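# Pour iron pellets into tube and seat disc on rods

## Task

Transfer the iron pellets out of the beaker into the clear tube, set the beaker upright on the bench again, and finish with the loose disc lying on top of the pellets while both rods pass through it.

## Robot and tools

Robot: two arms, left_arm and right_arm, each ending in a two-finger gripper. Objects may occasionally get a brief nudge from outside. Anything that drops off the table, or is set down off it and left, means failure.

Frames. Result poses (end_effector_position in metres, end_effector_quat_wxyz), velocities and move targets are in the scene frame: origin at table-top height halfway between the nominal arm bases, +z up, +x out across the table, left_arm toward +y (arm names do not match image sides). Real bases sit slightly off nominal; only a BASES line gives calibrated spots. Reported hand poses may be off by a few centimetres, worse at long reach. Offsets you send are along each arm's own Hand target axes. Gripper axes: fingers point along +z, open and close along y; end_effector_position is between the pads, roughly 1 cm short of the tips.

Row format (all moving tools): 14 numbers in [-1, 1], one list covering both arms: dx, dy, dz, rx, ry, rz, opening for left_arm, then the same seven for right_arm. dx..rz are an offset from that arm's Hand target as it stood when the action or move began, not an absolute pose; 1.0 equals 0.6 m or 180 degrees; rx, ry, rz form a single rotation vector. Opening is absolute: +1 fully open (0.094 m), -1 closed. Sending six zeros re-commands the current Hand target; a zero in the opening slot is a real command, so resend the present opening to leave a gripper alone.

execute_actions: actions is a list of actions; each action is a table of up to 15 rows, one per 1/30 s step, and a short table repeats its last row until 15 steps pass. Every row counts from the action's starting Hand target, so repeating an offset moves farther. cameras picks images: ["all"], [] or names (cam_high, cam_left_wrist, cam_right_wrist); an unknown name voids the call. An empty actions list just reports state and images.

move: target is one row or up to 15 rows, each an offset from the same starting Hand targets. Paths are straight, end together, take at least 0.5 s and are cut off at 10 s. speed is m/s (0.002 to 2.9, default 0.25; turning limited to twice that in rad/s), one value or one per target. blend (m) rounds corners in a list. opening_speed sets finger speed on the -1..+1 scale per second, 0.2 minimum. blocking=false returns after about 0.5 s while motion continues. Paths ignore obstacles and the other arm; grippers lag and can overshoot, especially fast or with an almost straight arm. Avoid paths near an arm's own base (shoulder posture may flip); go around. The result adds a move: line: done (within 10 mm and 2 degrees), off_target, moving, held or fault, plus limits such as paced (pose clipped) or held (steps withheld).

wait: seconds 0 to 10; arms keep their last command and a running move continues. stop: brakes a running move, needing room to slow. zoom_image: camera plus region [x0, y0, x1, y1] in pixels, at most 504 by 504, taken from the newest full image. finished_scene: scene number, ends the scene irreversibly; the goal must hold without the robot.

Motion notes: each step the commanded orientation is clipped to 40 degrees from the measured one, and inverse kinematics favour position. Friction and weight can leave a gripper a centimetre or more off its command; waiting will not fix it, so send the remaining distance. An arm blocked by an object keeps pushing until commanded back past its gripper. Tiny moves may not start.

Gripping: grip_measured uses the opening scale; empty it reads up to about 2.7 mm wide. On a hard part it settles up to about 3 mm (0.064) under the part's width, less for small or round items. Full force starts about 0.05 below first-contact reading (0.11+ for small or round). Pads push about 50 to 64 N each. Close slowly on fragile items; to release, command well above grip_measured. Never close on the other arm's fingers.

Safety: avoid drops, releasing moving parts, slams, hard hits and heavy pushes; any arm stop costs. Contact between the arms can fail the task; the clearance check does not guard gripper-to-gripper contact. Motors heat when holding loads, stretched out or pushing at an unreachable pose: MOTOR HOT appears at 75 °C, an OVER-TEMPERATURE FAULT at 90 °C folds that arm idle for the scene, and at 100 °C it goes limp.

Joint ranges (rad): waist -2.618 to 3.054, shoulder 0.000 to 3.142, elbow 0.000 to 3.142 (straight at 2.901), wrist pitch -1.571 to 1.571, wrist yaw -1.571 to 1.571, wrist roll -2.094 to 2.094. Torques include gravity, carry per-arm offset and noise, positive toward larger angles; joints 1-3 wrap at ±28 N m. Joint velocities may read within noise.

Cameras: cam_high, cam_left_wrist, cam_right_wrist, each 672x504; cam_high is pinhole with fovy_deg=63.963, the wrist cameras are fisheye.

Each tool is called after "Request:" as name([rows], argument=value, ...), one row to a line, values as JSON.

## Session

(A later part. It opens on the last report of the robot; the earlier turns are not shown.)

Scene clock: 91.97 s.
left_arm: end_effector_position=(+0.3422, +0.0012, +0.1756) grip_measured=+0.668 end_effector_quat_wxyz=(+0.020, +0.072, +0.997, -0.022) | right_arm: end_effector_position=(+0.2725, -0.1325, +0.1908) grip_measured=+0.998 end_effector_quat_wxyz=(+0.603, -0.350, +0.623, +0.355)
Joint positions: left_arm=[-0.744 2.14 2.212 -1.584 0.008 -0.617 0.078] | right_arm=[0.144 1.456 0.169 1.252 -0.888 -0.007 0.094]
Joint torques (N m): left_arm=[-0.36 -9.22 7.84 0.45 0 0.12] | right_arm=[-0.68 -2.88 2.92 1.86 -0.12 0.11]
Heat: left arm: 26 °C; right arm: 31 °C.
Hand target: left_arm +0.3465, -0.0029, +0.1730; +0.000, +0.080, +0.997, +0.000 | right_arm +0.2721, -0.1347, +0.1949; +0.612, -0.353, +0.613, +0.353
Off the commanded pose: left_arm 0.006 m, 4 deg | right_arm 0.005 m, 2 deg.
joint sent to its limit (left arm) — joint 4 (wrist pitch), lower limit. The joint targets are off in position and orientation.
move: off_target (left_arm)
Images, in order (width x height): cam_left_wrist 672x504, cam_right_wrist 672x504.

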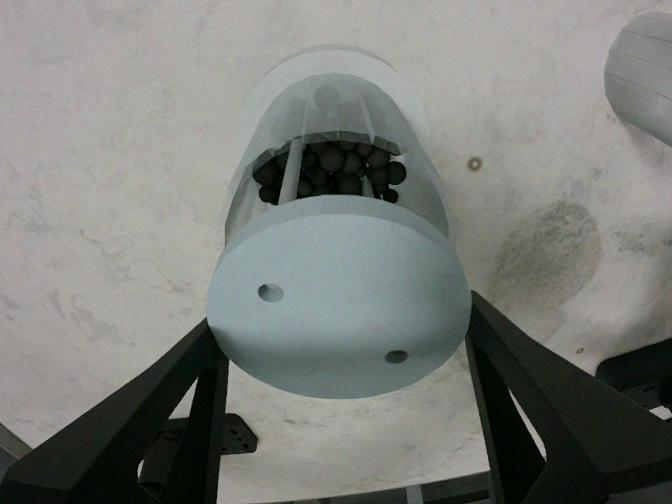

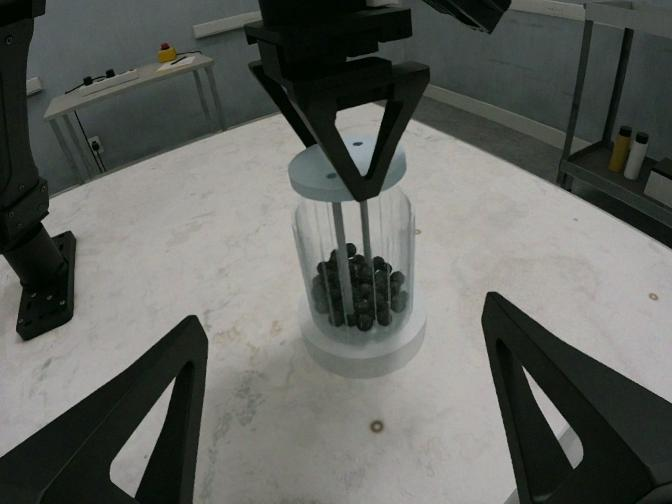

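Request:
move(target=[0,-0.0014,0.0125,0,0,0,0.5,0,0,0,0,0,0,1.0], speed=0.02, cameras=["cam_left_wrist","cam_right_wrist"])

Request:
zoom_image(camera="cam_left_wrist", region=[240, 270, 430, 380])

Request:
zoom_image(camera="cam_right_wrist", region=[290, 100, 410, 220])

Scene clock: 95.73 s.
left_arm: end_effector_position=(+0.3425, +0.0008, +0.1683) grip_measured=+0.668 end_effector_quat_wxyz=(+0.013, +0.073, +0.997, -0.016) | right_arm: end_effector_position=(+0.2725, -0.1325, +0.1908) grip_measured=+0.998 end_effector_quat_wxyz=(+0.603, -0.350, +0.623, +0.355)
Joint positions: left_arm=[-0.744 2.158 2.212 -1.585 0.008 -0.615 0.078] | right_arm=[0.144 1.456 0.169 1.252 -0.888 -0.007 0.094]
Joint torques (N m): left_arm=[-0.21 -9.33 7.68 0.46 0.01 0.1] | right_arm=[-0.55 -2.91 2.91 1.83 -0.11 0.11]
Heat: left arm: 26 °C; right arm: 31 °C.
Hand target: left_arm +0.3464, -0.0037, +0.1655; +0.000, +0.080, +0.997, +0.000 | right_arm +0.2721, -0.1347, +0.1949; +0.612, -0.353, +0.613, +0.353
Off the commanded pose: left_arm 0.007 m, 2 deg | right_arm 0.005 m, 2 deg.
joint sent to its limit (left arm) — joint 4 (wrist pitch), lower limit. The joint targets are off in position, not in orientation.
move: done
Images, in order (width x height): cam_left_wrist 672x504, cam_right_wrist 672x504.

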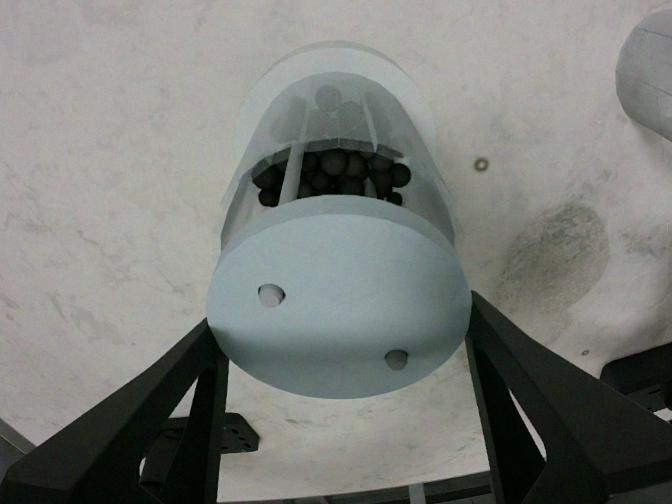

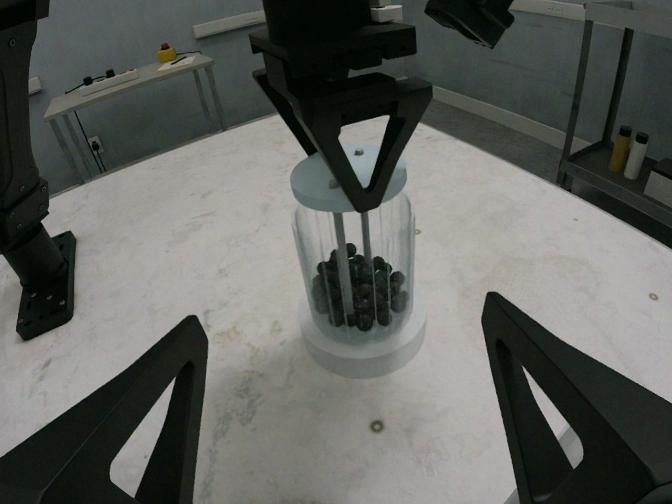

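Scaled by 2.653 from the camera's 672x504 image, which has a finer 960x720 frame.

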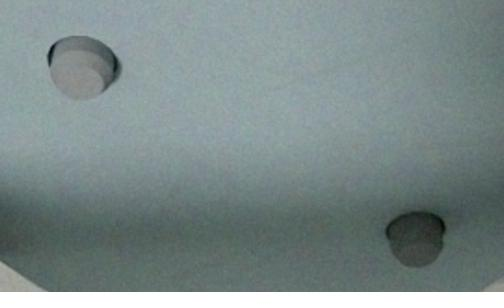

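Scaled by 4.200 from the camera's 672x504 image, which has a finer 960x720 frame.

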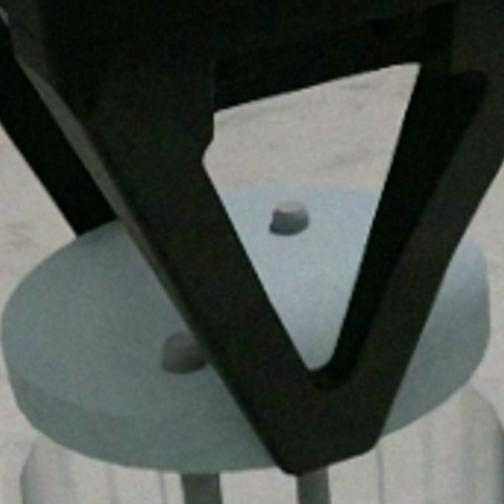

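Request:
move(target=[0,0,0.0192,0,0,0,0.5,0,0,0,0,0,0,1.0], speed=0.03, cameras=["cam_left_wrist","cam_right_wrist"])

Request:
zoom_image(camera="cam_right_wrist", region=[260, 100, 440, 280])

Scene clock: 97.20 s.
left_arm: end_effector_position=(+0.3427, +0.0007, +0.1585) grip_measured=+0.668 end_effector_quat_wxyz=(+0.002, +0.073, +0.997, -0.007) | right_arm: end_effector_position=(+0.2725, -0.1325, +0.1908) grip_measured=+0.998 end_effector_quat_wxyz=(+0.603, -0.350, +0.623, +0.355)
Joint positions: left_arm=[-0.744 2.183 2.212 -1.588 0.008 -0.615 0.078] | right_arm=[0.144 1.456 0.169 1.252 -0.888 -0.007 0.094]
Joint torques (N m): left_arm=[-0.43 -9.61 7.42 0.43 -0.04 0.11] | right_arm=[-0.75 -2.7 2.97 1.85 -0.14 0.09]
Heat: left arm: 26 °C; right arm: 31 °C.
Hand target: left_arm +0.3463, -0.0037, +0.1539; +0.000, +0.080, +0.997, +0.000 | right_arm +0.2721, -0.1347, +0.1949; +0.612, -0.353, +0.613, +0.353
Off the commanded pose: left_arm 0.007 m, 1 deg | right_arm 0.005 m, 2 deg.
joint sent to its limit (left arm) — joint 4 (wrist pitch), lower limit. The joint targets are off in position, not in orientation.
move: done
Images, in order (width x height): cam_left_wrist 672x504, cam_right_wrist 672x504.

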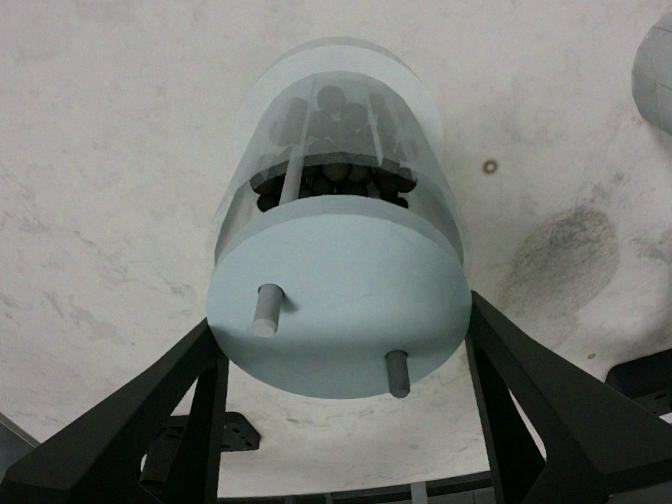

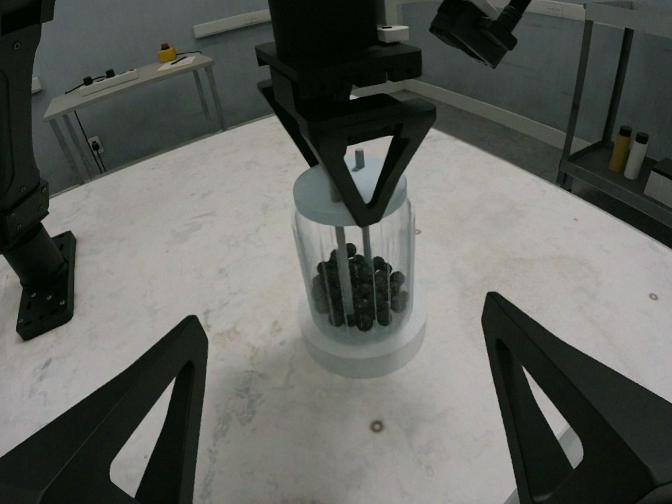

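Scaled by 2.800 from the camera's 672x504 image, which has a finer 960x720 frame.

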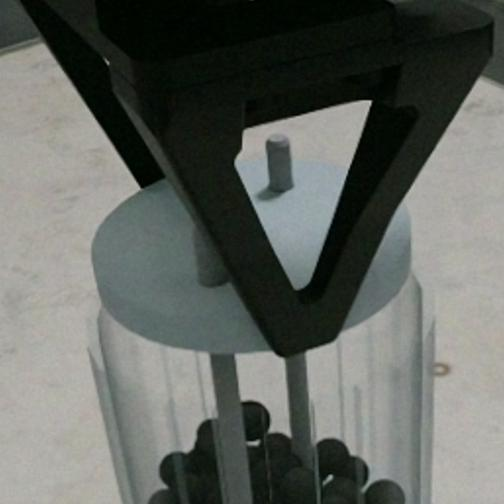

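Release.

Request:
move(target=[0,0,0,0,0,0,1.0,0,0,0,0,0,0,1.0], opening_speed=0.3, cameras=["cam_left_wrist","cam_right_wrist"])

Request:
zoom_image(camera="cam_right_wrist", region=[260, 100, 460, 380])

Scene clock: 99.67 s.
left_arm: end_effector_position=(+0.3427, +0.0007, +0.1585) grip_measured=+0.998 end_effector_quat_wxyz=(+0.002, +0.073, +0.997, -0.007) | right_arm: end_effector_position=(+0.2725, -0.1325, +0.1908) grip_measured=+0.998 end_effector_quat_wxyz=(+0.603, -0.350, +0.623, +0.355)
Joint positions: left_arm=[-0.744 2.183 2.212 -1.588 0.008 -0.615 0.094] | right_arm=[0.144 1.456 0.169 1.252 -0.888 -0.007 0.094]
Joint torques (N m): left_arm=[-0.61 -9.62 7.16 0.45 0 0.09] | right_arm=[-0.68 -2.86 2.99 1.86 -0.14 0.1]
Heat: left arm: 26 °C; right arm: 31 °C.
Hand target: left_arm +0.3463, -0.0037, +0.1539; +0.000, +0.080, +0.997, +0.000 | right_arm +0.2721, -0.1347, +0.1949; +0.612, -0.353, +0.613, +0.353
Off the commanded pose: left_arm 0.007 m, 1 deg | right_arm 0.005 m, 2 deg.
joint sent to its limit (left arm) — joint 4 (wrist pitch), lower limit. The joint targets are off in position, not in orientation.
move: done
Images, in order (width x height): cam_left_wrist 672x504, cam_right_wrist 672x504.

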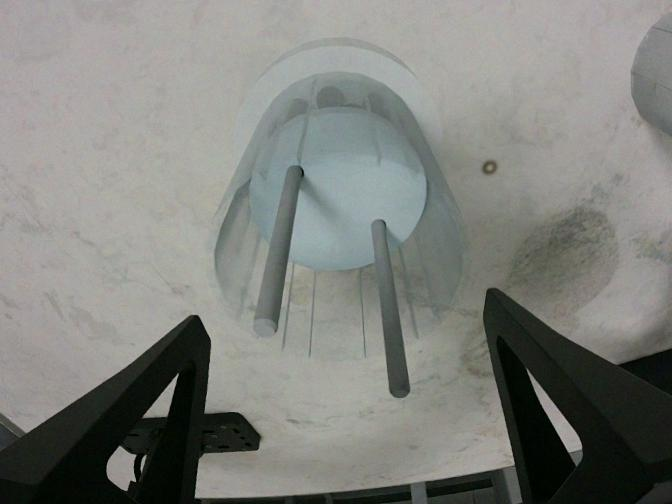

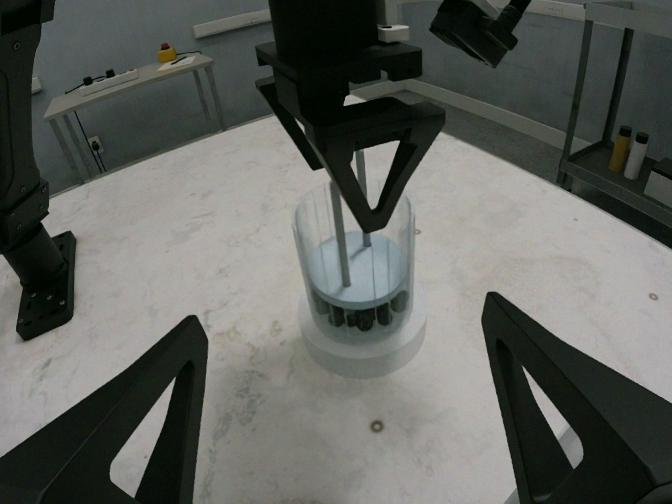

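Scaled by 1.800 from the camera's 672x504 image, which has a finer 960x720 frame.

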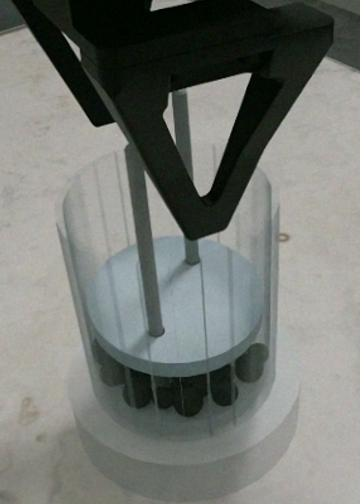

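Request:
move(target=[0,0,-0.083,0,0,0,1.0,0,0,0,0,0,0,1.0], speed=0.12, cameras=["cam_left_wrist","cam_right_wrist"])

Scene clock: 101.27 s.
left_arm: end_effector_position=(+0.3451, -0.0016, +0.1767) grip_measured=+0.998 end_effector_quat_wxyz=(+0.023, +0.073, +0.997, -0.024) | right_arm: end_effector_position=(+0.2725, -0.1325, +0.1908) grip_measured=+0.998 end_effector_quat_wxyz=(+0.603, -0.350, +0.623, +0.355)
Joint positions: left_arm=[-0.744 2.154 2.238 -1.588 0.008 -0.615 0.094] | right_arm=[0.144 1.456 0.169 1.252 -0.888 -0.007 0.094]
Joint torques (N m): left_arm=[-0.39 -16.17 7.66 0.55 -0.03 0.09] | right_arm=[-0.7 -2.8 2.92 1.84 -0.11 0.1]
Heat: left arm: 26 °C; right arm: 32 °C.
Hand target: left_arm +0.3464, -0.0037, +0.2037; +0.000, +0.080, +0.997, +0.000 | right_arm +0.2721, -0.1347, +0.1949; +0.612, -0.353, +0.613, +0.353
Off the commanded pose: left_arm 0.027 m, 4 deg | right_arm 0.005 m, 2 deg.
joint sent to its limit (left arm) — joint 4 (wrist pitch), lower limit. The joint targets are off in position and orientation.
move: off_target (left_arm)
Images, in order (width x height): cam_left_wrist 672x504, cam_right_wrist 672x504.

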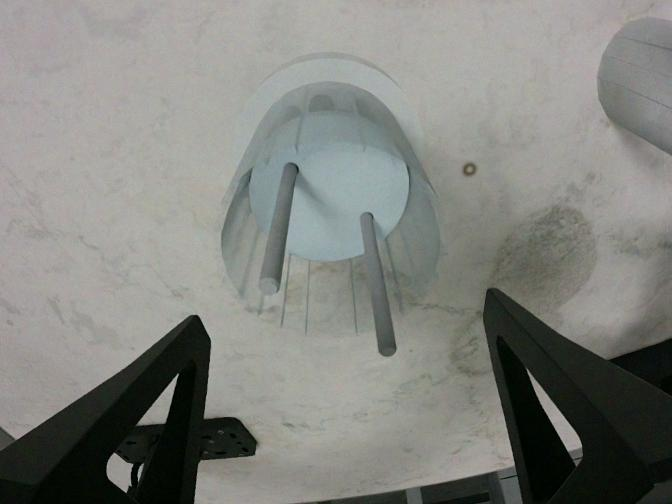

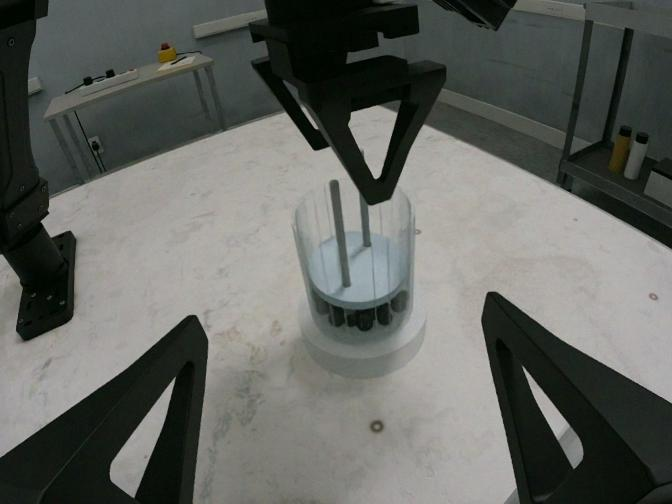

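Request:
move([
  [0.2,0,0,0,0,0,1.0,0,0,0,0,0,0,1.0],
  [0.2,0.15,0,0,0,0,1.0,0,0,0,0,0,0,1.0],
], speed=0.15, cameras=["all"])

Request:
zoom_image(camera="cam_right_wrist", region=[260, 100, 460, 380])

Request:
zoom_image(camera="cam_high", region=[280, 220, 400, 380])

Scene clock: 104.37 s.
left_arm: end_effector_position=(+0.2427, +0.1005, +0.1946) grip_measured=+0.998 end_effector_quat_wxyz=(-0.015, +0.073, +0.997, +0.007) | right_arm: end_effector_position=(+0.2725, -0.1325, +0.1908) grip_measured=+0.998 end_effector_quat_wxyz=(+0.603, -0.350, +0.623, +0.355)
Joint positions: left_arm=[-0.732 1.641 1.625 -1.587 0.008 -0.602 0.094] | right_arm=[0.144 1.456 0.169 1.252 -0.888 -0.007 0.094]
Joint torques (N m): left_arm=[0.58 -10.32 5.15 0.4 0 0.07] | right_arm=[-0.66 -2.91 2.86 1.84 -0.12 0.09]
Heat: left arm: 26 °C; right arm: 32 °C.
Hand target: left_arm +0.2422, +0.1043, +0.2037; +0.000, +0.080, +0.997, +0.000 | right_arm +0.2721, -0.1347, +0.1949; +0.612, -0.353, +0.613, +0.353
Off the commanded pose: left_arm 0.010 m, 2 deg | right_arm 0.005 m, 2 deg.
joint sent to its limit (left arm) — joint 4 (wrist pitch), lower limit. The joint targets still meet the commanded pose.
move: done

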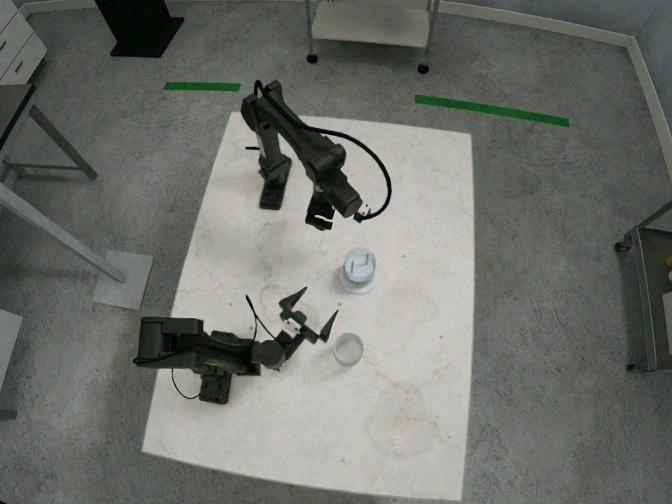

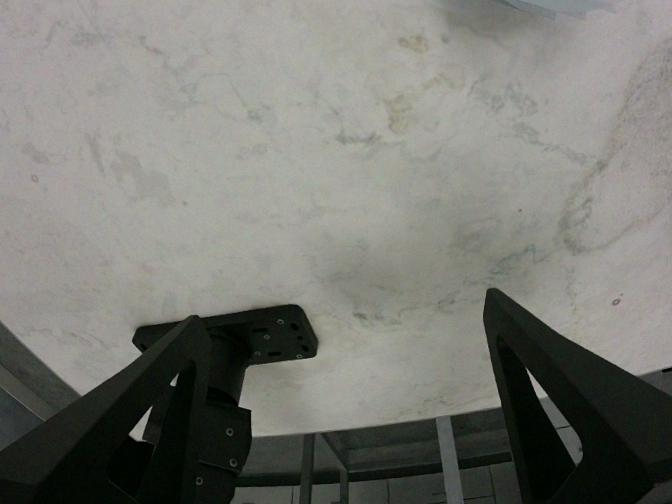

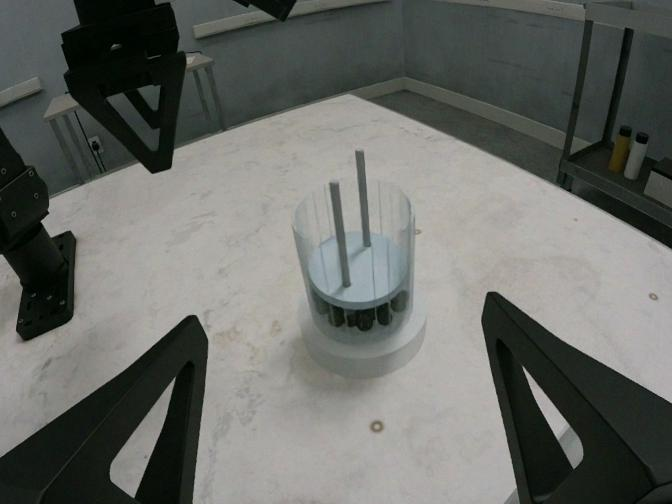

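Scaled by 1.800 from the camera's 672x504 image, which has a finer 960x720 frame.

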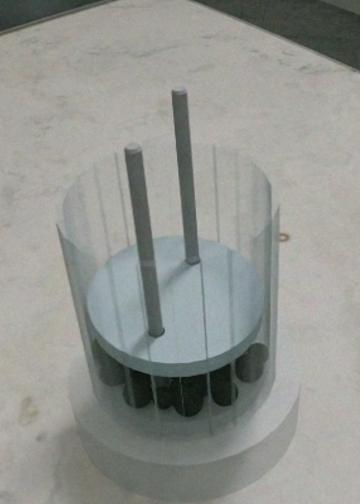

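Scaled by 3.150.

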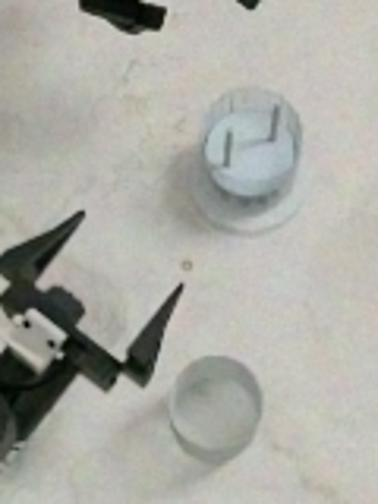

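Request:
finished_scene(scene=2)

The scene is finished: the task was done.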